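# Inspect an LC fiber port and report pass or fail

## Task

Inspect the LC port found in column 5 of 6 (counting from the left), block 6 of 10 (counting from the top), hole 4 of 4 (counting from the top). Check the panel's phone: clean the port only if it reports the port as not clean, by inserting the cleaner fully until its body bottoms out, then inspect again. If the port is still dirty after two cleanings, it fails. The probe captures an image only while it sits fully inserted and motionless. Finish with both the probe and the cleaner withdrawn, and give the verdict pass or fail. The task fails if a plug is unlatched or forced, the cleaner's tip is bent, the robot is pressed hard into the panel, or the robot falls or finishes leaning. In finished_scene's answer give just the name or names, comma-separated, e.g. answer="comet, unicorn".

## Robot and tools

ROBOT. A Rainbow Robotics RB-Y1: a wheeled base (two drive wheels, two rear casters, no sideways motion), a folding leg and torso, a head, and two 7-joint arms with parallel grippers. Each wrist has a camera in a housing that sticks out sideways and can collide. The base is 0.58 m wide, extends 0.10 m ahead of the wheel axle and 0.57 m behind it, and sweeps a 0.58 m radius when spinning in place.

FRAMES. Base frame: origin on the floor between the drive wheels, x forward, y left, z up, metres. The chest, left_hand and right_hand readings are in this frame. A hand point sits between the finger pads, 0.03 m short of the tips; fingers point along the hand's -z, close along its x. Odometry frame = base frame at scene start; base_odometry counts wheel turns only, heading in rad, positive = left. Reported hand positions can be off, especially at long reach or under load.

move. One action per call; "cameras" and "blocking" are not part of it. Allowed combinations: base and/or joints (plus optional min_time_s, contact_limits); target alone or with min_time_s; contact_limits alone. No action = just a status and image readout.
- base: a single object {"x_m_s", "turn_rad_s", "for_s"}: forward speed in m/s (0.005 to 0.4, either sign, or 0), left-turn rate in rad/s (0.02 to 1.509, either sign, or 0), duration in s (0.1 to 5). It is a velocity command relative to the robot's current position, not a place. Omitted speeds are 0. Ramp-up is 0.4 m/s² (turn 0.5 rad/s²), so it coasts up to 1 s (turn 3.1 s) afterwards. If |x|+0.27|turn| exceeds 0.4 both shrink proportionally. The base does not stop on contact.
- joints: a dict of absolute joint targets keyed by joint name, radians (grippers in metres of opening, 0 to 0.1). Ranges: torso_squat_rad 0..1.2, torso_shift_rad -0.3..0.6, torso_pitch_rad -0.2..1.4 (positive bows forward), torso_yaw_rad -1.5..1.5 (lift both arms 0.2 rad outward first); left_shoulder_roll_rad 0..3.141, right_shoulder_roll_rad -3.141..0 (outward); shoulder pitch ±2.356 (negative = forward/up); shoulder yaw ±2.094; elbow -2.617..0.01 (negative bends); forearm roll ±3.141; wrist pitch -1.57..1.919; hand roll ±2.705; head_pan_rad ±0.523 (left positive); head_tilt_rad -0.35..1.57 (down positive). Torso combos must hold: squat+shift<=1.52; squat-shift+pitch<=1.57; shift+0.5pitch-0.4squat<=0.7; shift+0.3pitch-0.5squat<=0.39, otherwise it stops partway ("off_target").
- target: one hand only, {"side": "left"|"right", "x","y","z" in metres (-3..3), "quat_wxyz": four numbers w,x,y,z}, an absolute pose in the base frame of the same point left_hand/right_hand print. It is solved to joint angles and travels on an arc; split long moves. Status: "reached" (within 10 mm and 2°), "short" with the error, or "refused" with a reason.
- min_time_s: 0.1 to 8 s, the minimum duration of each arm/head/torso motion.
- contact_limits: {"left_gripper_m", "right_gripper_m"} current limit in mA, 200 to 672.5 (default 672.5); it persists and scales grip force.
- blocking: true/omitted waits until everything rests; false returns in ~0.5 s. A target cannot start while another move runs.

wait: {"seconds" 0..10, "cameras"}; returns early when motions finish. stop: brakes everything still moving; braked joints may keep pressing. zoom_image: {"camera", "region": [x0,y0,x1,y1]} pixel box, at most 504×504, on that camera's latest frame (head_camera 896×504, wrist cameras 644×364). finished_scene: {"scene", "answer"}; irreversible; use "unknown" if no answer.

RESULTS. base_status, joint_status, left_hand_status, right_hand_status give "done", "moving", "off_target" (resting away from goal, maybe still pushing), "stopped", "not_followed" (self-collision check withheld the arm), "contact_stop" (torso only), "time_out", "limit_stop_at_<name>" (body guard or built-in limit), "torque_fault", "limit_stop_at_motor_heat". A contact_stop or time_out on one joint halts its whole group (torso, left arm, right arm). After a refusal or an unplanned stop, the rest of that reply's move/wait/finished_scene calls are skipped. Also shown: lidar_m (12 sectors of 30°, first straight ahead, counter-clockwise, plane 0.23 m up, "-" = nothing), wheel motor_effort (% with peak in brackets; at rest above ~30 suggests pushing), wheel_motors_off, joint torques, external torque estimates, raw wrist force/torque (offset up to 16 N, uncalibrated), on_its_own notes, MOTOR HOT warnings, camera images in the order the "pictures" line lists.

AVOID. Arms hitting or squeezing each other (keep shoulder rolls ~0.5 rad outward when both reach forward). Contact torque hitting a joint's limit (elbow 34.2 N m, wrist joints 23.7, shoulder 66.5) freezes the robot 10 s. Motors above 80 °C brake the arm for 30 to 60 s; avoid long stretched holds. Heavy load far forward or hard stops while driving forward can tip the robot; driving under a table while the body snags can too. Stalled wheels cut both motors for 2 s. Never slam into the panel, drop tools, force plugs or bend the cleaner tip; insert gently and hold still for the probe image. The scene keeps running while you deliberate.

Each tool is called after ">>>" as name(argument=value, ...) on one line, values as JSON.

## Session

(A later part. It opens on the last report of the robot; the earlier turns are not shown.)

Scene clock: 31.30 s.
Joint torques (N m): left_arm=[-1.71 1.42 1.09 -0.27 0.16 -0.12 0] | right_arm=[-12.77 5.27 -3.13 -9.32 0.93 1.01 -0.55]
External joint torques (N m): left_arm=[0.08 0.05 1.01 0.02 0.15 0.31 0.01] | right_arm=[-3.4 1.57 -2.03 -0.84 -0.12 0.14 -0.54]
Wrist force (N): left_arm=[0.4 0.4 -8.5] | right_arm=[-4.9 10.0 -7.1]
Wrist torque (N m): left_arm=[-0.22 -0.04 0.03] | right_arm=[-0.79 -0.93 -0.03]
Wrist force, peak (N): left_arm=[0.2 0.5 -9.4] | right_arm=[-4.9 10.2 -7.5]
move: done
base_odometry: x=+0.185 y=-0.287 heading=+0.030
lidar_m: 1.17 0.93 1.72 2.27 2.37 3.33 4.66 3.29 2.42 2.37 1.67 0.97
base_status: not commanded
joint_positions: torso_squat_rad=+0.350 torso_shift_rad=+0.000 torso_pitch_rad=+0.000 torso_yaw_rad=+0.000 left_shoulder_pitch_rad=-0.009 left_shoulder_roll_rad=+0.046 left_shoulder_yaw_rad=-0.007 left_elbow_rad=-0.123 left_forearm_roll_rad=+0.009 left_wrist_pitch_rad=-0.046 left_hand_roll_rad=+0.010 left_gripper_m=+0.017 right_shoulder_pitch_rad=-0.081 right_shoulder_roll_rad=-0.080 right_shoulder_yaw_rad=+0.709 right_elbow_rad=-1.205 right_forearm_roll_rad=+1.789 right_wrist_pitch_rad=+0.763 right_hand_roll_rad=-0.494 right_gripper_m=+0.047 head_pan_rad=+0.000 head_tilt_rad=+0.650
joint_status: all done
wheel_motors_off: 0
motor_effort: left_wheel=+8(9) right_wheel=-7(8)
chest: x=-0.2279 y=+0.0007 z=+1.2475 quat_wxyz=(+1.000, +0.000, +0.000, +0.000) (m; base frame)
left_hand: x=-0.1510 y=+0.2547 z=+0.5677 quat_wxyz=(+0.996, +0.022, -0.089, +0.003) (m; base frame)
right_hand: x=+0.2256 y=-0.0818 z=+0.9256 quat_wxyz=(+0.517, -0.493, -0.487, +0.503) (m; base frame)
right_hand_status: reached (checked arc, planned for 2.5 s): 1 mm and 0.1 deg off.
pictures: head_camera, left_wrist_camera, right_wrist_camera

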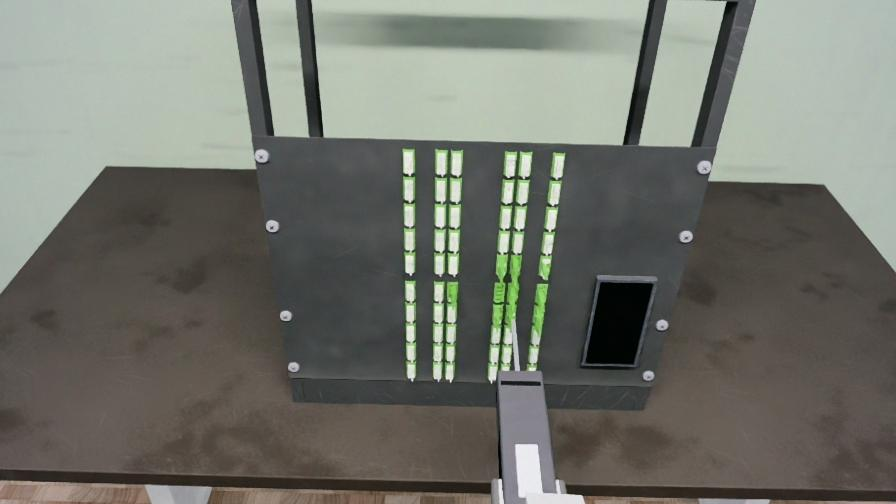

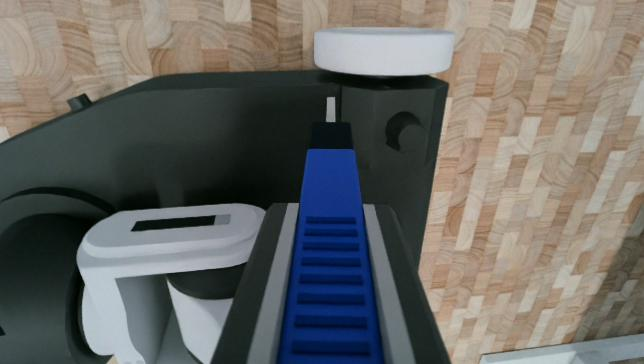

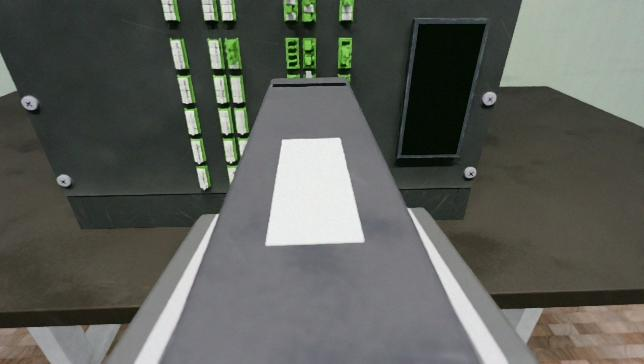

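>>> move(target={"side":"right","x":0.236,"y":-0.0814,"z":0.9275,"quat_wxyz":[0.5167,-0.4933,-0.4877,0.5023]}, min_time_s=2)

>>> zoom_image(camera="right_wrist_camera", region=[290, 40, 340, 80])

>>> zoom_image(camera="head_camera", region=[480, 260, 540, 350])

Scene clock: 34.73 s.
Joint torques (N m): left_arm=[-1.6 1.35 0.84 -0.35 0.25 -0.05 0.12] | right_arm=[-13.35 5.34 -3.17 -9.18 0.95 1.14 -0.51]
External joint torques (N m): left_arm=[0.18 -0.02 0.76 -0.05 0.24 0.38 0.13] | right_arm=[-3.46 1.71 -1.98 -0.7 -0.08 0.26 -0.5]
Wrist force (N): left_arm=[0.2 0.6 -8.4] | right_arm=[-5.0 10.1 -7.2]
Wrist torque (N m): left_arm=[-0.19 -0.09 0.08] | right_arm=[-0.78 -0.92 -0.02]
Wrist force, peak (N): left_arm=[0.5 0.5 -9.4] | right_arm=[-4.9 10.2 -7.2]
move: done
base_odometry: x=+0.185 y=-0.287 heading=+0.030
lidar_m: 1.18 0.92 1.72 2.26 2.38 3.31 4.66 3.29 2.45 2.38 1.66 0.97
base_status: not commanded
joint_positions: torso_squat_rad=+0.350 torso_shift_rad=+0.000 torso_pitch_rad=+0.000 torso_yaw_rad=+0.000 left_shoulder_pitch_rad=-0.009 left_shoulder_roll_rad=+0.046 left_shoulder_yaw_rad=-0.007 left_elbow_rad=-0.123 left_forearm_roll_rad=+0.009 left_wrist_pitch_rad=-0.046 left_hand_roll_rad=+0.010 left_gripper_m=+0.017 right_shoulder_pitch_rad=-0.111 right_shoulder_roll_rad=-0.073 right_shoulder_yaw_rad=+0.697 right_elbow_rad=-1.178 right_forearm_roll_rad=+1.781 right_wrist_pitch_rad=+0.755 right_hand_roll_rad=-0.497 right_gripper_m=+0.047 head_pan_rad=+0.000 head_tilt_rad=+0.650
joint_status: all done
wheel_motors_off: 0
motor_effort: left_wheel=+9(9) right_wheel=-8(8)
chest: x=-0.2279 y=+0.0007 z=+1.2475 quat_wxyz=(+1.000, +0.000, +0.000, +0.000) (m; base frame)
left_hand: x=-0.1510 y=+0.2547 z=+0.5677 quat_wxyz=(+0.996, +0.022, -0.089, +0.003) (m; base frame)
right_hand: x=+0.2352 y=-0.0816 z=+0.9273 quat_wxyz=(+0.517, -0.493, -0.487, +0.503) (m; base frame)
right_hand_status: reached (checked arc, planned for 2.0 s): 1 mm and 0.1 deg off.
pictures: head_camera, left_wrist_camera, right_wrist_camera

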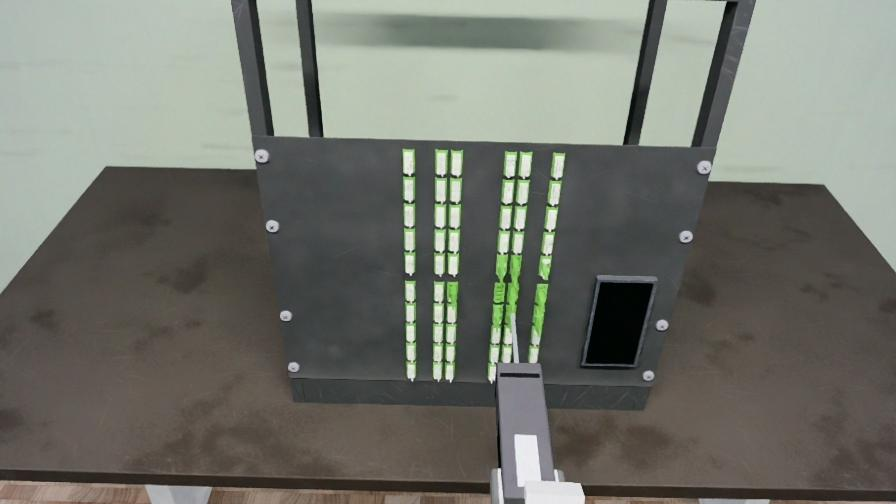

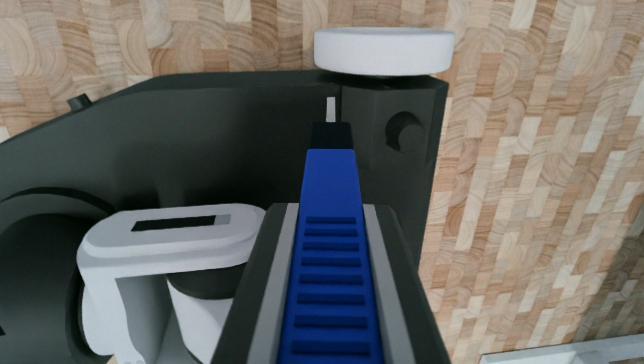

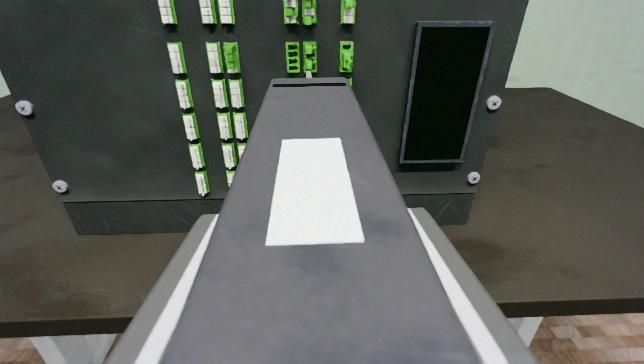

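Scaled by 10.080 from the camera's 644x364 image, which has a finer 1265x715 frame.

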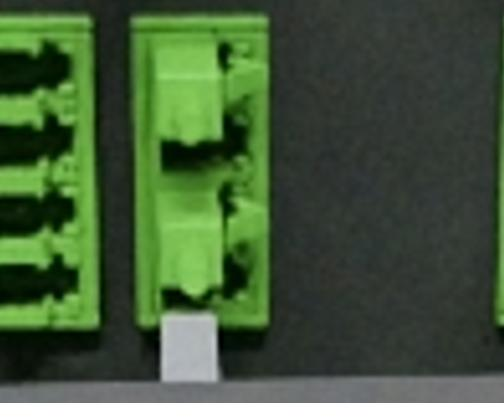

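Scaled by 5.600 from the camera's 896x504 image, which has a finer 1280x720 frame.

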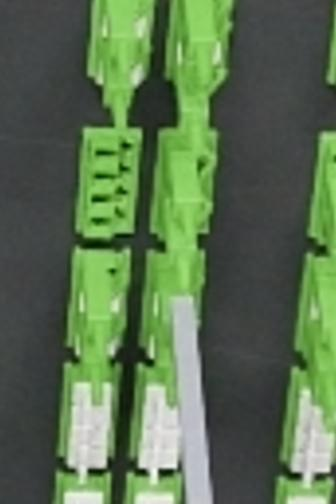

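>>> move(target={"side":"right","x":0.243,"y":-0.0816,"z":0.9286,"quat_wxyz":[0.5167,-0.4933,-0.4877,0.5023]}, min_time_s=2)

>>> zoom_image(camera="right_wrist_camera", region=[290, 40, 340, 80])

>>> zoom_image(camera="head_camera", region=[480, 260, 540, 350])

Scene clock: 37.70 s.
Joint torques (N m): left_arm=[-1.65 1.43 0.88 -0.22 0.11 -0.12 0.05] | right_arm=[-14.06 4.87 -2.86 -9.18 0.98 1.03 -0.53]
External joint torques (N m): left_arm=[0.13 0.06 0.8 0.08 0.09 0.31 0.06] | right_arm=[-3.77 1.31 -1.61 -0.72 -0.05 0.15 -0.52]
Wrist force (N): left_arm=[0.8 0.5 -8.9] | right_arm=[-5.0 10.1 -7.1]
Wrist torque (N m): left_arm=[-0.21 -0.04 0.05] | right_arm=[-0.79 -0.93 -0.05]
Wrist force, peak (N): left_arm=[1.2 0.7 -9.3] | right_arm=[-5.2 10.1 -7.3]
move: done
base_odometry: x=+0.185 y=-0.287 heading=+0.030
lidar_m: 1.18 0.92 1.73 2.26 2.39 3.30 4.65 3.28 2.45 2.37 1.67 0.97
base_status: not commanded
joint_positions: torso_squat_rad=+0.350 torso_shift_rad=+0.000 torso_pitch_rad=+0.000 torso_yaw_rad=+0.000 left_shoulder_pitch_rad=-0.009 left_shoulder_roll_rad=+0.046 left_shoulder_yaw_rad=-0.007 left_elbow_rad=-0.123 left_forearm_roll_rad=+0.009 left_wrist_pitch_rad=-0.046 left_hand_roll_rad=+0.010 left_gripper_m=+0.017 right_shoulder_pitch_rad=-0.134 right_shoulder_roll_rad=-0.069 right_shoulder_yaw_rad=+0.688 right_elbow_rad=-1.156 right_forearm_roll_rad=+1.776 right_wrist_pitch_rad=+0.749 right_hand_roll_rad=-0.502 right_gripper_m=+0.047 head_pan_rad=+0.000 head_tilt_rad=+0.650
joint_status: all done
wheel_motors_off: 0
motor_effort: left_wheel=+8(9) right_wheel=-7(8)
chest: x=-0.2279 y=+0.0007 z=+1.2475 quat_wxyz=(+1.000, +0.000, +0.000, +0.000) (m; base frame)
left_hand: x=-0.1510 y=+0.2547 z=+0.5677 quat_wxyz=(+0.996, +0.022, -0.089, +0.003) (m; base frame)
right_hand: x=+0.2424 y=-0.0818 z=+0.9283 quat_wxyz=(+0.517, -0.493, -0.487, +0.503) (m; base frame)
right_hand_status: reached (checked arc, planned for 2.0 s): 1 mm and 0.1 deg off.
pictures: head_camera, left_wrist_camera, right_wrist_camera

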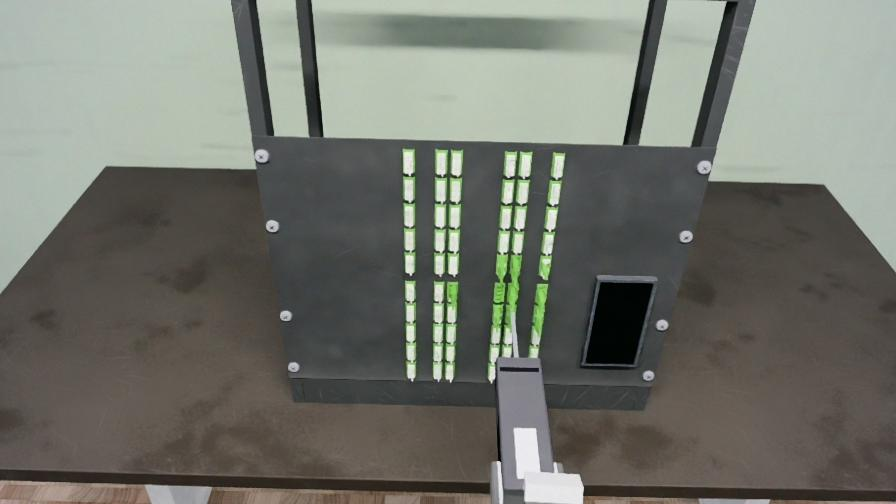

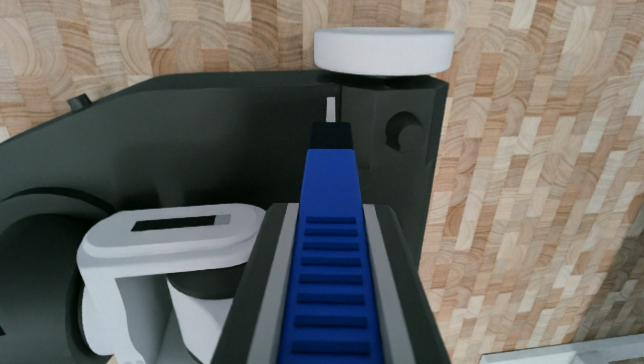

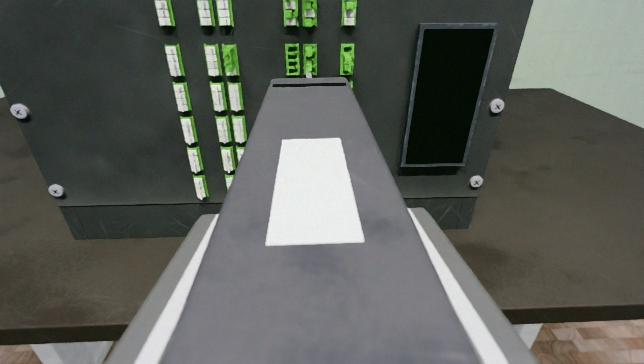

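Scaled by 10.080 from the camera's 644x364 image, which has a finer 1265x715 frame.

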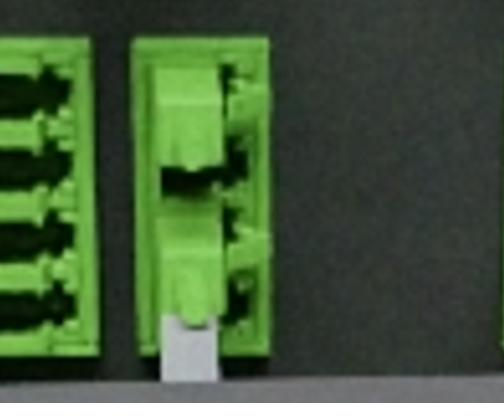

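Scaled by 5.600 from the camera's 896x504 image, which has a finer 1280x720 frame.

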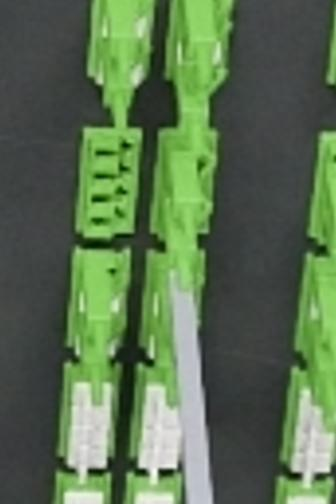

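>>> move(target={"side":"right","x":0.2485,"y":-0.0818,"z":0.9284,"quat_wxyz":[0.5167,-0.4933,-0.4877,0.5023]}, min_time_s=1.5, cameras=["right_wrist_camera","head_camera"])

>>> zoom_image(camera="right_wrist_camera", region=[290, 40, 340, 80])

>>> zoom_image(camera="head_camera", region=[480, 260, 540, 350])

Scene clock: 39.87 s.
Joint torques (N m): left_arm=[-1.93 1.25 0.83 -0.42 0.12 -0.12 0.02] | right_arm=[-24.59 2.98 -8.78 -9.92 0.19 -0.38 -0.56]
External joint torques (N m): left_arm=[-0.13 -0.13 0.76 -0.11 0.11 0.32 0.03] | right_arm=[-14.01 -0.54 -7.48 -1.5 -0.82 -1.28 -0.56]
Wrist force (N): left_arm=[0.1 -0.4 -8.6] | right_arm=[-6.2 7.1 33.1]
Wrist torque (N m): left_arm=[-0.08 -0.06 0.03] | right_arm=[-1.80 -0.60 -0.04]
Wrist force, peak (N): left_arm=[0.8 0.3 -9.2] | right_arm=[-6.2 7.1 33.1]
move: done
base_odometry: x=+0.185 y=-0.287 heading=+0.030
lidar_m: 1.18 0.93 1.72 2.27 2.38 3.31 4.66 3.29 2.46 2.38 1.68 0.98
base_status: not commanded
joint_positions: torso_squat_rad=+0.350 torso_shift_rad=+0.000 torso_pitch_rad=+0.000 torso_yaw_rad=+0.000 left_shoulder_pitch_rad=-0.009 left_shoulder_roll_rad=+0.046 left_shoulder_yaw_rad=-0.007 left_elbow_rad=-0.123 left_forearm_roll_rad=+0.009 left_wrist_pitch_rad=-0.046 left_hand_roll_rad=+0.010 left_gripper_m=+0.017 right_shoulder_pitch_rad=-0.152 right_shoulder_roll_rad=-0.064 right_shoulder_yaw_rad=+0.684 right_elbow_rad=-1.131 right_forearm_roll_rad=+1.775 right_wrist_pitch_rad=+0.747 right_hand_roll_rad=-0.513 right_gripper_m=+0.047 head_pan_rad=+0.000 head_tilt_rad=+0.650
joint_status: all done
wheel_motors_off: 0
motor_effort: left_wheel=+14(14) right_wheel=-3(8)
chest: x=-0.2284 y=+0.0007 z=+1.2475 quat_wxyz=(+1.000, +0.000, +0.000, +0.000) (m; base frame)
left_hand: x=-0.1511 y=+0.2547 z=+0.5677 quat_wxyz=(+0.996, +0.022, -0.089, +0.003) (m; base frame)
right_hand: x=+0.2466 y=-0.0818 z=+0.9271 quat_wxyz=(+0.517, -0.492, -0.487, +0.503) (m; base frame)
right_hand_status: reached (checked arc, planned for 1.5 s): 2 mm and 0.2 deg off.
pictures: head_camera, right_wrist_camera

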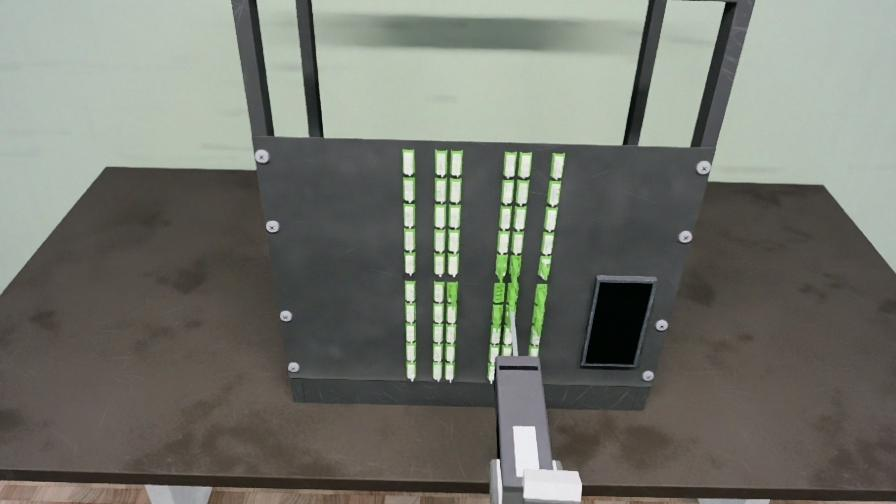

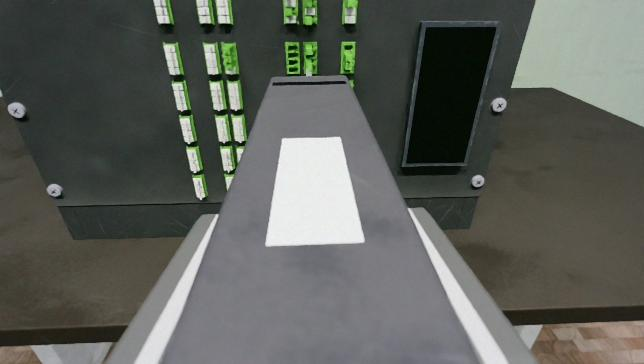

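Scaled by 10.080 from the camera's 644x364 image, which has a finer 1265x715 frame.

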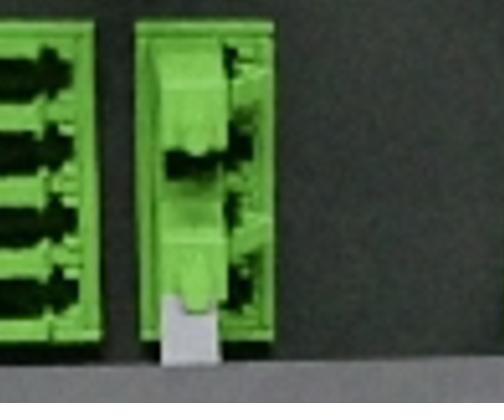

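Scaled by 5.600 from the camera's 896x504 image, which has a finer 1280x720 frame.

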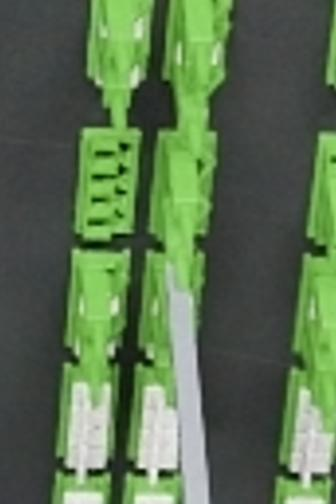

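>>> move(target={"side":"right","x":0.243,"y":-0.0818,"z":0.9286,"quat_wxyz":[0.5167,-0.4933,-0.4877,0.5023]}, min_time_s=1.5, cameras=["right_wrist_camera","head_camera"])

>>> zoom_image(camera="right_wrist_camera", region=[290, 40, 340, 80])

>>> zoom_image(camera="head_camera", region=[480, 260, 540, 350])

Scene clock: 42.13 s.
Joint torques (N m): left_arm=[-1.52 1.39 0.54 -0.34 0.25 -0.21 -0.06] | right_arm=[-12.4 2.46 0.52 -10.78 1.9 2.14 0.06]
External joint torques (N m): left_arm=[0.27 0.01 0.47 -0.04 0.24 0.23 -0.05] | right_arm=[-2.05 -1.09 1.78 -2.34 0.88 1.26 0.06]
Wrist force (N): left_arm=[0.2 0.4 -8.5] | right_arm=[-4.9 10.9 -7.3]
Wrist torque (N m): left_arm=[-0.15 -0.13 0.06] | right_arm=[-0.42 -0.92 -0.04]
Wrist force, peak (N): left_arm=[0.3 0.6 -9.3] | right_arm=[-6.2 7.2 33.1]
move: done
base_odometry: x=+0.185 y=-0.287 heading=+0.030
lidar_m: 1.18 0.93 1.73 2.27 2.37 3.31 4.65 3.29 2.44 2.38 1.67 0.99
base_status: not commanded
joint_positions: torso_squat_rad=+0.350 torso_shift_rad=+0.000 torso_pitch_rad=+0.000 torso_yaw_rad=+0.000 left_shoulder_pitch_rad=-0.009 left_shoulder_roll_rad=+0.046 left_shoulder_yaw_rad=-0.007 left_elbow_rad=-0.123 left_forearm_roll_rad=+0.009 left_wrist_pitch_rad=-0.046 left_hand_roll_rad=+0.010 left_gripper_m=+0.017 right_shoulder_pitch_rad=-0.138 right_shoulder_roll_rad=-0.067 right_shoulder_yaw_rad=+0.687 right_elbow_rad=-1.149 right_forearm_roll_rad=+1.777 right_wrist_pitch_rad=+0.749 right_hand_roll_rad=-0.507 right_gripper_m=+0.047 head_pan_rad=+0.000 head_tilt_rad=+0.650
joint_status: all done
wheel_motors_off: 0
motor_effort: left_wheel=+14(14) right_wheel=-3(4)
chest: x=-0.2280 y=+0.0007 z=+1.2475 quat_wxyz=(+1.000, +0.000, +0.000, +0.000) (m; base frame)
left_hand: x=-0.1510 y=+0.2547 z=+0.5677 quat_wxyz=(+0.996, +0.022, -0.089, +0.003) (m; base frame)
right_hand: x=+0.2432 y=-0.0820 z=+0.9280 quat_wxyz=(+0.517, -0.493, -0.487, +0.502) (m; base frame)
right_hand_status: reached (checked arc, planned for 1.5 s): 1 mm and 0.1 deg off.
pictures: head_camera, right_wrist_camera

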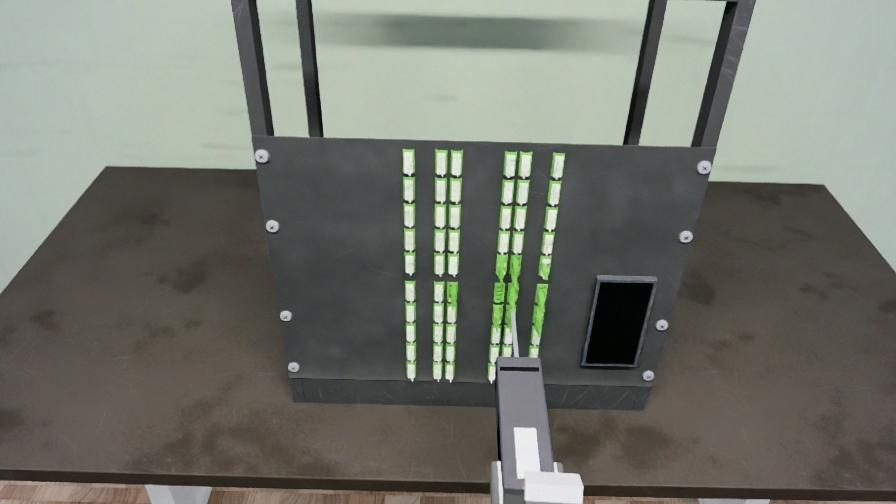

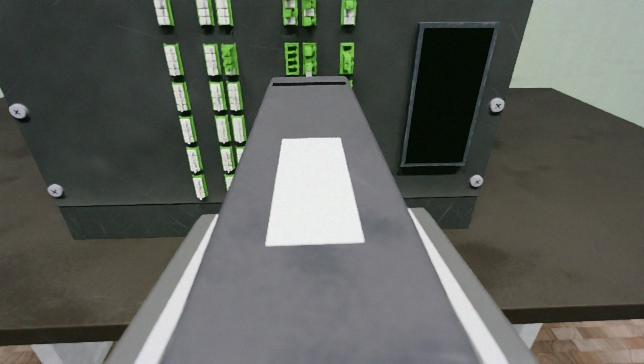

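Scaled by 10.080 from the camera's 644x364 image, which has a finer 1265x715 frame.

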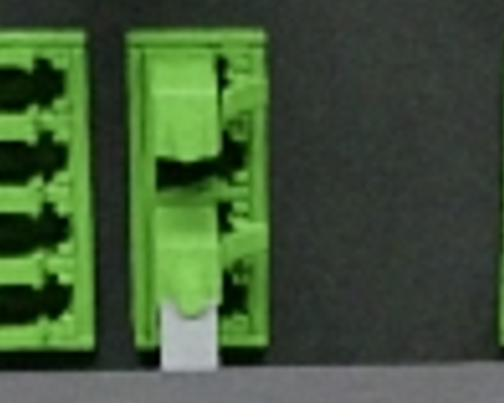

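Scaled by 5.600 from the camera's 896x504 image, which has a finer 1280x720 frame.

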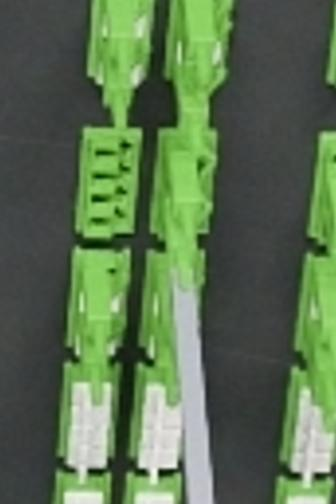

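>>> move(target={"side":"right","x":0.242,"y":-0.0814,"z":0.9294,"quat_wxyz":[0.5167,-0.4933,-0.4877,0.5023]}, min_time_s=1.5, cameras=["right_wrist_camera","head_camera"])

>>> zoom_image(camera="right_wrist_camera", region=[275, 40, 325, 80])

>>> zoom_image(camera="right_wrist_camera", region=[295, 55, 325, 79])

>>> zoom_image(camera="head_camera", region=[490, 270, 530, 330])

Scene clock: 45.33 s.
Joint torques (N m): left_arm=[-1.72 1.36 0.96 -0.56 0.3 -0.09 -0.04] | right_arm=[-13.3 2.52 0.09 -11.8 1.85 1.81 -0.02]
External joint torques (N m): left_arm=[0.07 -0.01 0.88 -0.26 0.29 0.35 -0.04] | right_arm=[-3.04 -1.06 1.33 -3.33 0.83 0.94 -0.02]
Wrist force (N): left_arm=[0.2 0.1 -8.8] | right_arm=[-4.9 12.9 -8.5]
Wrist torque (N m): left_arm=[-0.14 -0.12 0.07] | right_arm=[0.01 -0.90 -0.04]
Wrist force, peak (N): left_arm=[0.3 0.9 -9.2] | right_arm=[-5.0 13.7 -8.6]
move: done
base_odometry: x=+0.185 y=-0.287 heading=+0.030
lidar_m: 1.18 0.93 1.73 2.27 2.37 3.31 4.66 3.30 2.45 2.37 1.66 0.98
base_status: not commanded
joint_positions: torso_squat_rad=+0.350 torso_shift_rad=+0.000 torso_pitch_rad=+0.000 torso_yaw_rad=+0.000 left_shoulder_pitch_rad=-0.009 left_shoulder_roll_rad=+0.046 left_shoulder_yaw_rad=-0.007 left_elbow_rad=-0.123 left_forearm_roll_rad=+0.009 left_wrist_pitch_rad=-0.046 left_hand_roll_rad=+0.010 left_gripper_m=+0.017 right_shoulder_pitch_rad=-0.131 right_shoulder_roll_rad=-0.068 right_shoulder_yaw_rad=+0.687 right_elbow_rad=-1.160 right_forearm_roll_rad=+1.776 right_wrist_pitch_rad=+0.748 right_hand_roll_rad=-0.499 right_gripper_m=+0.047 head_pan_rad=+0.000 head_tilt_rad=+0.650
joint_status: all done
wheel_motors_off: 0
motor_effort: left_wheel=+14(14) right_wheel=-3(4)
chest: x=-0.2280 y=+0.0007 z=+1.2475 quat_wxyz=(+1.000, +0.000, +0.000, +0.000) (m; base frame)
left_hand: x=-0.1510 y=+0.2547 z=+0.5677 quat_wxyz=(+0.996, +0.022, -0.089, +0.003) (m; base frame)
right_hand: x=+0.2418 y=-0.0817 z=+0.9287 quat_wxyz=(+0.517, -0.493, -0.487, +0.502) (m; base frame)
right_hand_status: reached (checked arc, planned for 1.5 s): 1 mm and 0.1 deg off.
pictures: head_camera, right_wrist_camera

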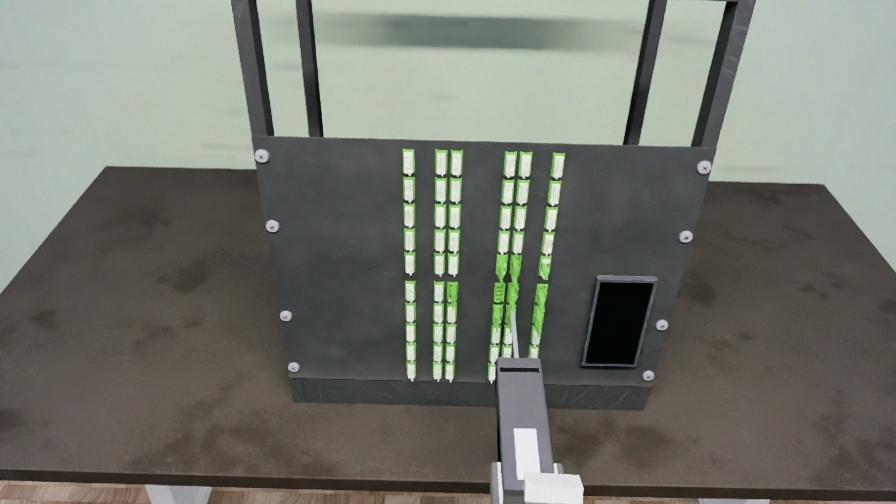

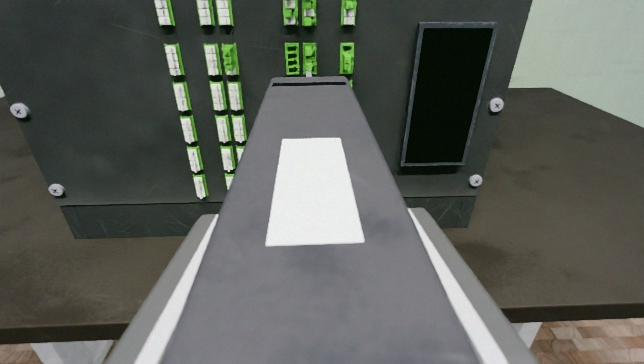

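Scaled by 10.080 from the camera's 644x364 image, which has a finer 1265x715 frame.

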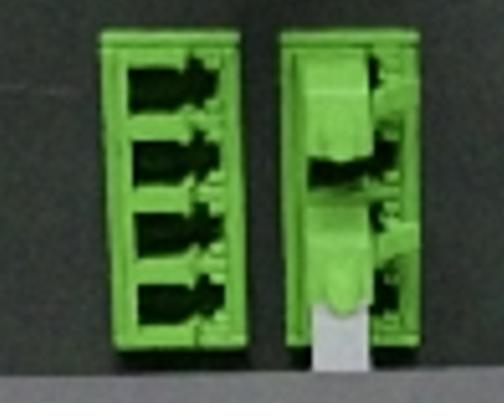

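Scaled by 16.800 from the camera's 644x364 image, which has a finer 1265x715 frame.

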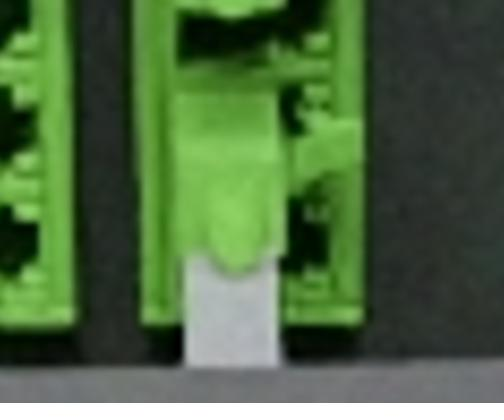

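Scaled by 8.400 from the camera's 896x504 image, which has a finer 1280x720 frame.

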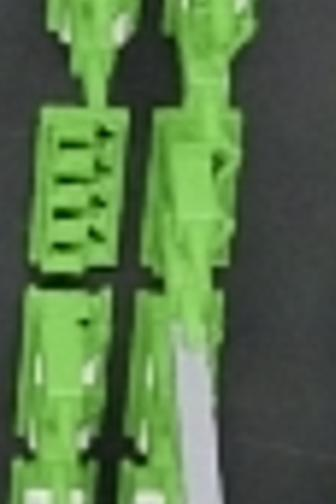

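>>> move(target={"side":"right","x":0.225,"y":-0.0812,"z":0.9275,"quat_wxyz":[0.5167,-0.4933,-0.4877,0.5023]}, min_time_s=2, cameras=["right_wrist_camera","head_camera"])

>>> zoom_image(camera="right_wrist_camera", region=[280, 40, 330, 80])

>>> zoom_image(camera="head_camera", region=[490, 270, 560, 400])

>>> zoom_image(camera="right_wrist_camera", region=[260, 70, 360, 110])

Scene clock: 48.53 s.
Joint torques (N m): left_arm=[-1.81 1.43 0.76 -0.32 0.14 -0.03 -0.06] | right_arm=[-10.54 2.33 0.63 -10.15 1.47 1.73 0.1]
External joint torques (N m): left_arm=[-0.03 0.06 0.68 -0.03 0.13 0.4 -0.05] | right_arm=[-1.22 -1.41 1.71 -1.64 0.42 0.87 0.11]
Wrist force (N): left_arm=[0.7 0.5 -8.2] | right_arm=[-4.8 9.9 -7.2]
Wrist torque (N m): left_arm=[-0.19 -0.01 0.04] | right_arm=[-0.76 -0.90 -0.03]
Wrist force, peak (N): left_arm=[0.7 0.6 -9.3] | right_arm=[-5.3 13.7 -8.6]
move: done
base_odometry: x=+0.185 y=-0.287 heading=+0.030
lidar_m: 1.18 0.93 1.72 2.27 2.37 3.30 4.66 3.29 2.45 2.37 1.66 0.98
base_status: not commanded
joint_positions: torso_squat_rad=+0.350 torso_shift_rad=+0.000 torso_pitch_rad=+0.000 torso_yaw_rad=+0.000 left_shoulder_pitch_rad=-0.009 left_shoulder_roll_rad=+0.046 left_shoulder_yaw_rad=-0.007 left_elbow_rad=-0.123 left_forearm_roll_rad=+0.009 left_wrist_pitch_rad=-0.046 left_hand_roll_rad=+0.010 left_gripper_m=+0.017 right_shoulder_pitch_rad=-0.076 right_shoulder_roll_rad=-0.080 right_shoulder_yaw_rad=+0.708 right_elbow_rad=-1.215 right_forearm_roll_rad=+1.787 right_wrist_pitch_rad=+0.761 right_hand_roll_rad=-0.486 right_gripper_m=+0.047 head_pan_rad=+0.000 head_tilt_rad=+0.650
joint_status: all done
wheel_motors_off: 0
motor_effort: left_wheel=+13(14) right_wheel=-4(4)
chest: x=-0.2280 y=+0.0007 z=+1.2475 quat_wxyz=(+1.000, +0.000, +0.000, +0.000) (m; base frame)
left_hand: x=-0.1510 y=+0.2547 z=+0.5677 quat_wxyz=(+0.996, +0.022, -0.089, +0.003) (m; base frame)
right_hand: x=+0.2250 y=-0.0813 z=+0.9272 quat_wxyz=(+0.517, -0.493, -0.487, +0.502) (m; base frame)
right_hand_status: reached (checked arc, planned for 2.0 s): 0 mm and 0.0 deg off.
pictures: head_camera, right_wrist_camera

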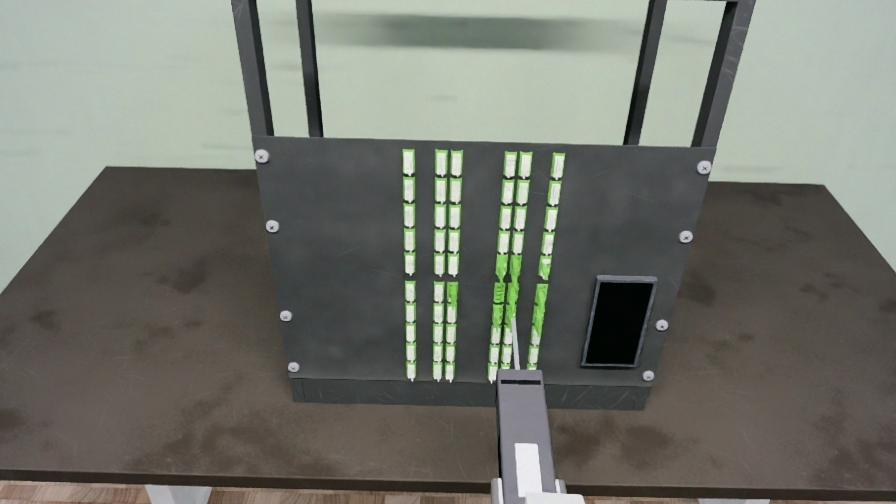

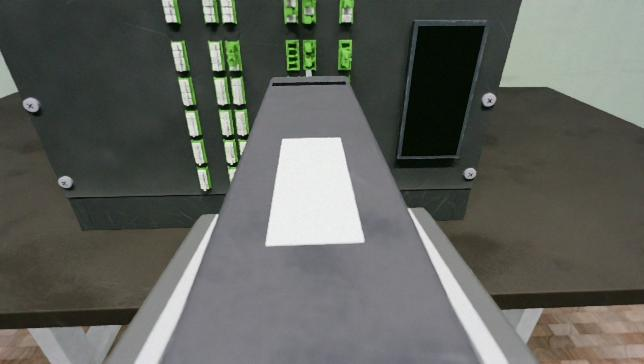

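Scaled by 10.080 from the camera's 644x364 image, which has a finer 1265x715 frame.

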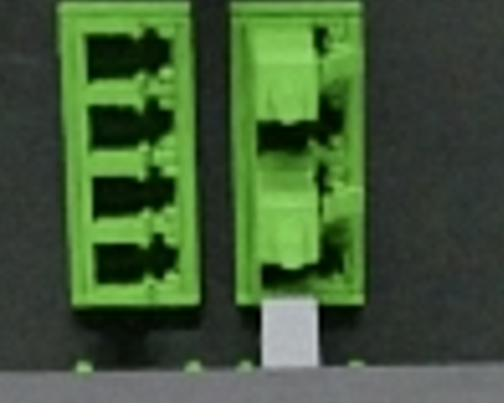

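Scaled by 3.877 from the camera's 896x504 image, which has a finer 1280x720 frame.

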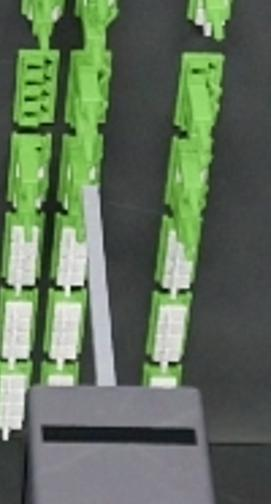

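Scaled by 5.040 from the camera's 644x364 image, which has a finer 1265x715 frame.

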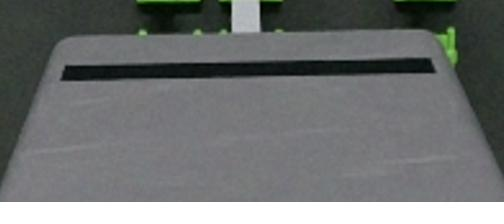

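>>> move(target={"side":"right","x":0.241,"y":-0.0815,"z":0.9278,"quat_wxyz":[0.5167,-0.4933,-0.4877,0.5023]}, min_time_s=2, cameras=[])

>>> move(target={"side":"right","x":0.2445,"y":-0.0816,"z":0.9278,"quat_wxyz":[0.5167,-0.4933,-0.4877,0.5023]}, min_time_s=1.5, cameras=["right_wrist_camera"])

>>> zoom_image(camera="right_wrist_camera", region=[275, 40, 325, 80])

Scene clock: 52.33 s.
Joint torques (N m): left_arm=[-1.67 0.97 1.07 -0.32 0.13 -0.16 -0.1] | right_arm=[-13.89 5.11 -3 -9.15 0.97 1.08 -0.55]
External joint torques (N m): left_arm=[0.11 -0.4 0.99 -0.02 0.12 0.28 -0.09] | right_arm=[-3.67 1.52 -1.76 -0.7 -0.05 0.19 -0.54]
Wrist force (N): left_arm=[0.6 0.1 -8.5] | right_arm=[-4.8 9.8 -6.8]
Wrist torque (N m): left_arm=[-0.14 -0.02 0.02] | right_arm=[-0.74 -0.90 -0.03]
Wrist force, peak (N): left_arm=[0.7 0.3 -9.4] | right_arm=[-5.1 10.2 -7.2]
move: done
base_odometry: x=+0.185 y=-0.287 heading=+0.030
lidar_m: 1.17 0.92 1.73 2.27 2.37 3.28 4.65 3.27 2.45 2.37 1.66 0.97
base_status: not commanded
joint_positions: torso_squat_rad=+0.350 torso_shift_rad=+0.000 torso_pitch_rad=+0.000 torso_yaw_rad=+0.000 left_shoulder_pitch_rad=-0.009 left_shoulder_roll_rad=+0.046 left_shoulder_yaw_rad=-0.007 left_elbow_rad=-0.123 left_forearm_roll_rad=+0.009 left_wrist_pitch_rad=-0.046 left_hand_roll_rad=+0.010 left_gripper_m=+0.017 right_shoulder_pitch_rad=-0.130 right_shoulder_roll_rad=-0.069 right_shoulder_yaw_rad=+0.690 right_elbow_rad=-1.155 right_forearm_roll_rad=+1.781 right_wrist_pitch_rad=+0.752 right_hand_roll_rad=-0.506 right_gripper_m=+0.047 head_pan_rad=+0.000 head_tilt_rad=+0.650
joint_status: all done
wheel_motors_off: 0
motor_effort: left_wheel=+13(14) right_wheel=-4(4)
chest: x=-0.2280 y=+0.0007 z=+1.2475 quat_wxyz=(+1.000, +0.000, +0.000, +0.000) (m; base frame)
left_hand: x=-0.1510 y=+0.2547 z=+0.5677 quat_wxyz=(+0.996, +0.022, -0.089, +0.003) (m; base frame)
right_hand: x=+0.2407 y=-0.0817 z=+0.9273 quat_wxyz=(+0.517, -0.493, -0.487, +0.503) (m; base frame)
right_hand_status: reached (checked arc, planned for 2.0 s): 1 mm and 0.1 deg off.
pictures: none
No camera images: "cameras" was empty.

Scene clock: 54.17 s.
Joint torques (N m): left_arm=[-1.95 1.04 1.09 -0.23 0.07 -0.19 0.15] | right_arm=[-14.17 4.9 -3.21 -9.18 0.97 1.06 -0.6]
External joint torques (N m): left_arm=[-0.17 -0.33 1.01 0.07 0.06 0.25 0.16] | right_arm=[-3.75 1.35 -1.94 -0.76 -0.05 0.16 -0.59]
Wrist force (N): left_arm=[0.0 -0.1 -8.5] | right_arm=[-4.7 10.0 -6.8]
Wrist torque (N m): left_arm=[-0.10 -0.09 0.05] | right_arm=[-0.76 -0.88 -0.04]
Wrist force, peak (N): left_arm=[0.2 1.4 -9.2] | right_arm=[-4.8 10.6 -6.9]
move: done
base_odometry: x=+0.185 y=-0.287 heading=+0.030
lidar_m: 1.17 0.92 1.71 2.27 2.36 3.30 4.65 3.29 2.44 2.37 1.68 0.97
base_status: not commanded
joint_positions: torso_squat_rad=+0.350 torso_shift_rad=+0.000 torso_pitch_rad=+0.000 torso_yaw_rad=+0.000 left_shoulder_pitch_rad=-0.009 left_shoulder_roll_rad=+0.046 left_shoulder_yaw_rad=-0.007 left_elbow_rad=-0.123 left_forearm_roll_rad=+0.009 left_wrist_pitch_rad=-0.046 left_hand_roll_rad=+0.010 left_gripper_m=+0.017 right_shoulder_pitch_rad=-0.143 right_shoulder_roll_rad=-0.066 right_shoulder_yaw_rad=+0.687 right_elbow_rad=-1.141 right_forearm_roll_rad=+1.779 right_wrist_pitch_rad=+0.750 right_hand_roll_rad=-0.512 right_gripper_m=+0.047 head_pan_rad=+0.000 head_tilt_rad=+0.650
joint_status: all done
wheel_motors_off: 0
motor_effort: left_wheel=+13(14) right_wheel=-4(4)
chest: x=-0.2280 y=+0.0007 z=+1.2475 quat_wxyz=(+1.000, +0.000, +0.000, +0.000) (m; base frame)
left_hand: x=-0.1510 y=+0.2547 z=+0.5677 quat_wxyz=(+0.996, +0.022, -0.089, +0.003) (m; base frame)
right_hand: x=+0.2441 y=-0.0818 z=+0.9273 quat_wxyz=(+0.517, -0.493, -0.487, +0.503) (m; base frame)
right_hand_status: reached (checked arc, planned for 1.5 s): 1 mm and 0.1 deg off.
pictures: right_wrist_camera

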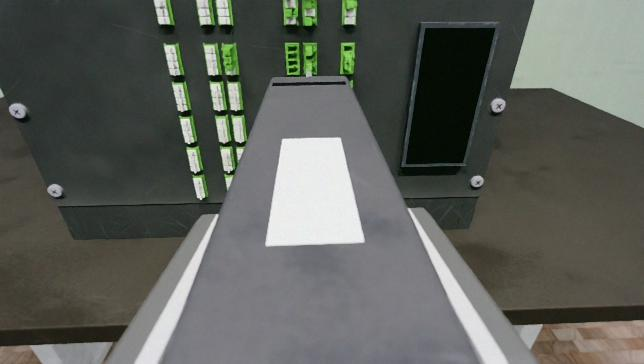

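Scaled by 10.080 from the camera's 644x364 image, which has a finer 1265x715 frame.

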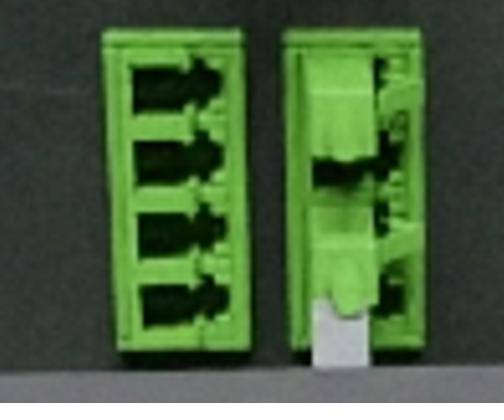

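>>> move(target={"side":"right","x":0.2465,"y":-0.0820,"z":0.9278,"quat_wxyz":[0.5167,-0.4933,-0.4877,0.5023]}, min_time_s=1, cameras=["right_wrist_camera"])

>>> zoom_image(camera="right_wrist_camera", region=[275, 40, 325, 80])

Scene clock: 56.07 s.
Joint torques (N m): left_arm=[-1.72 1.22 1.21 -0.19 0.06 0 0.04] | right_arm=[-18.07 4.26 -5.31 -9.19 0.54 0.72 -0.57]
External joint torques (N m): left_arm=[0.07 -0.15 1.13 0.11 0.05 0.43 0.04] | right_arm=[-7.55 0.74 -4.02 -0.78 -0.47 -0.19 -0.56]
Wrist force (N): left_arm=[0.2 -0.1 -8.5] | right_arm=[-4.9 8.7 8.5]
Wrist torque (N m): left_arm=[-0.13 -0.08 0.06] | right_arm=[-1.24 -0.84 -0.03]
Wrist force, peak (N): left_arm=[0.8 0.6 -9.2] | right_arm=[-5.0 10.3 -6.9]
move: done
base_odometry: x=+0.185 y=-0.287 heading=+0.030
lidar_m: 1.17 0.91 1.73 2.26 2.37 3.32 4.66 3.28 2.45 2.37 1.68 0.98
base_status: not commanded
joint_positions: torso_squat_rad=+0.350 torso_shift_rad=+0.000 torso_pitch_rad=+0.000 torso_yaw_rad=+0.000 left_shoulder_pitch_rad=-0.009 left_shoulder_roll_rad=+0.046 left_shoulder_yaw_rad=-0.007 left_elbow_rad=-0.123 left_forearm_roll_rad=+0.009 left_wrist_pitch_rad=-0.046 left_hand_roll_rad=+0.010 left_gripper_m=+0.017 right_shoulder_pitch_rad=-0.149 right_shoulder_roll_rad=-0.066 right_shoulder_yaw_rad=+0.686 right_elbow_rad=-1.133 right_forearm_roll_rad=+1.779 right_wrist_pitch_rad=+0.749 right_hand_roll_rad=-0.516 right_gripper_m=+0.047 head_pan_rad=+0.000 head_tilt_rad=+0.650
joint_status: all done
wheel_motors_off: 0
motor_effort: left_wheel=+13(14) right_wheel=-4(4)
chest: x=-0.2281 y=+0.0007 z=+1.2475 quat_wxyz=(+1.000, +0.000, +0.000, +0.000) (m; base frame)
left_hand: x=-0.1510 y=+0.2547 z=+0.5677 quat_wxyz=(+0.996, +0.022, -0.089, +0.003) (m; base frame)
right_hand: x=+0.2457 y=-0.0820 z=+0.9269 quat_wxyz=(+0.517, -0.493, -0.487, +0.503) (m; base frame)
right_hand_status: reached (checked arc, planned for 1.0 s): 1 mm and 0.1 deg off.
pictures: right_wrist_camera

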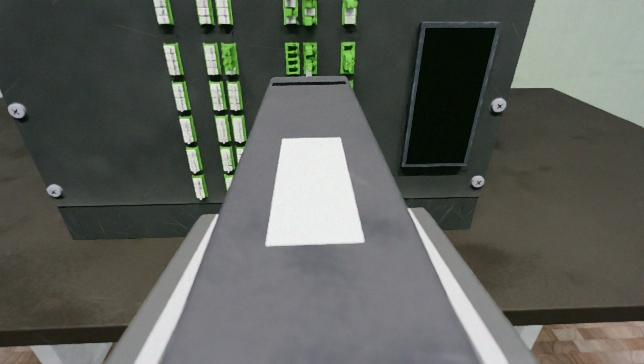

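Scaled by 10.080 from the camera's 644x364 image, which has a finer 1265x715 frame.

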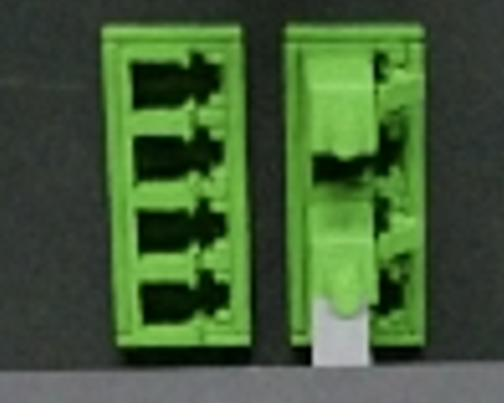

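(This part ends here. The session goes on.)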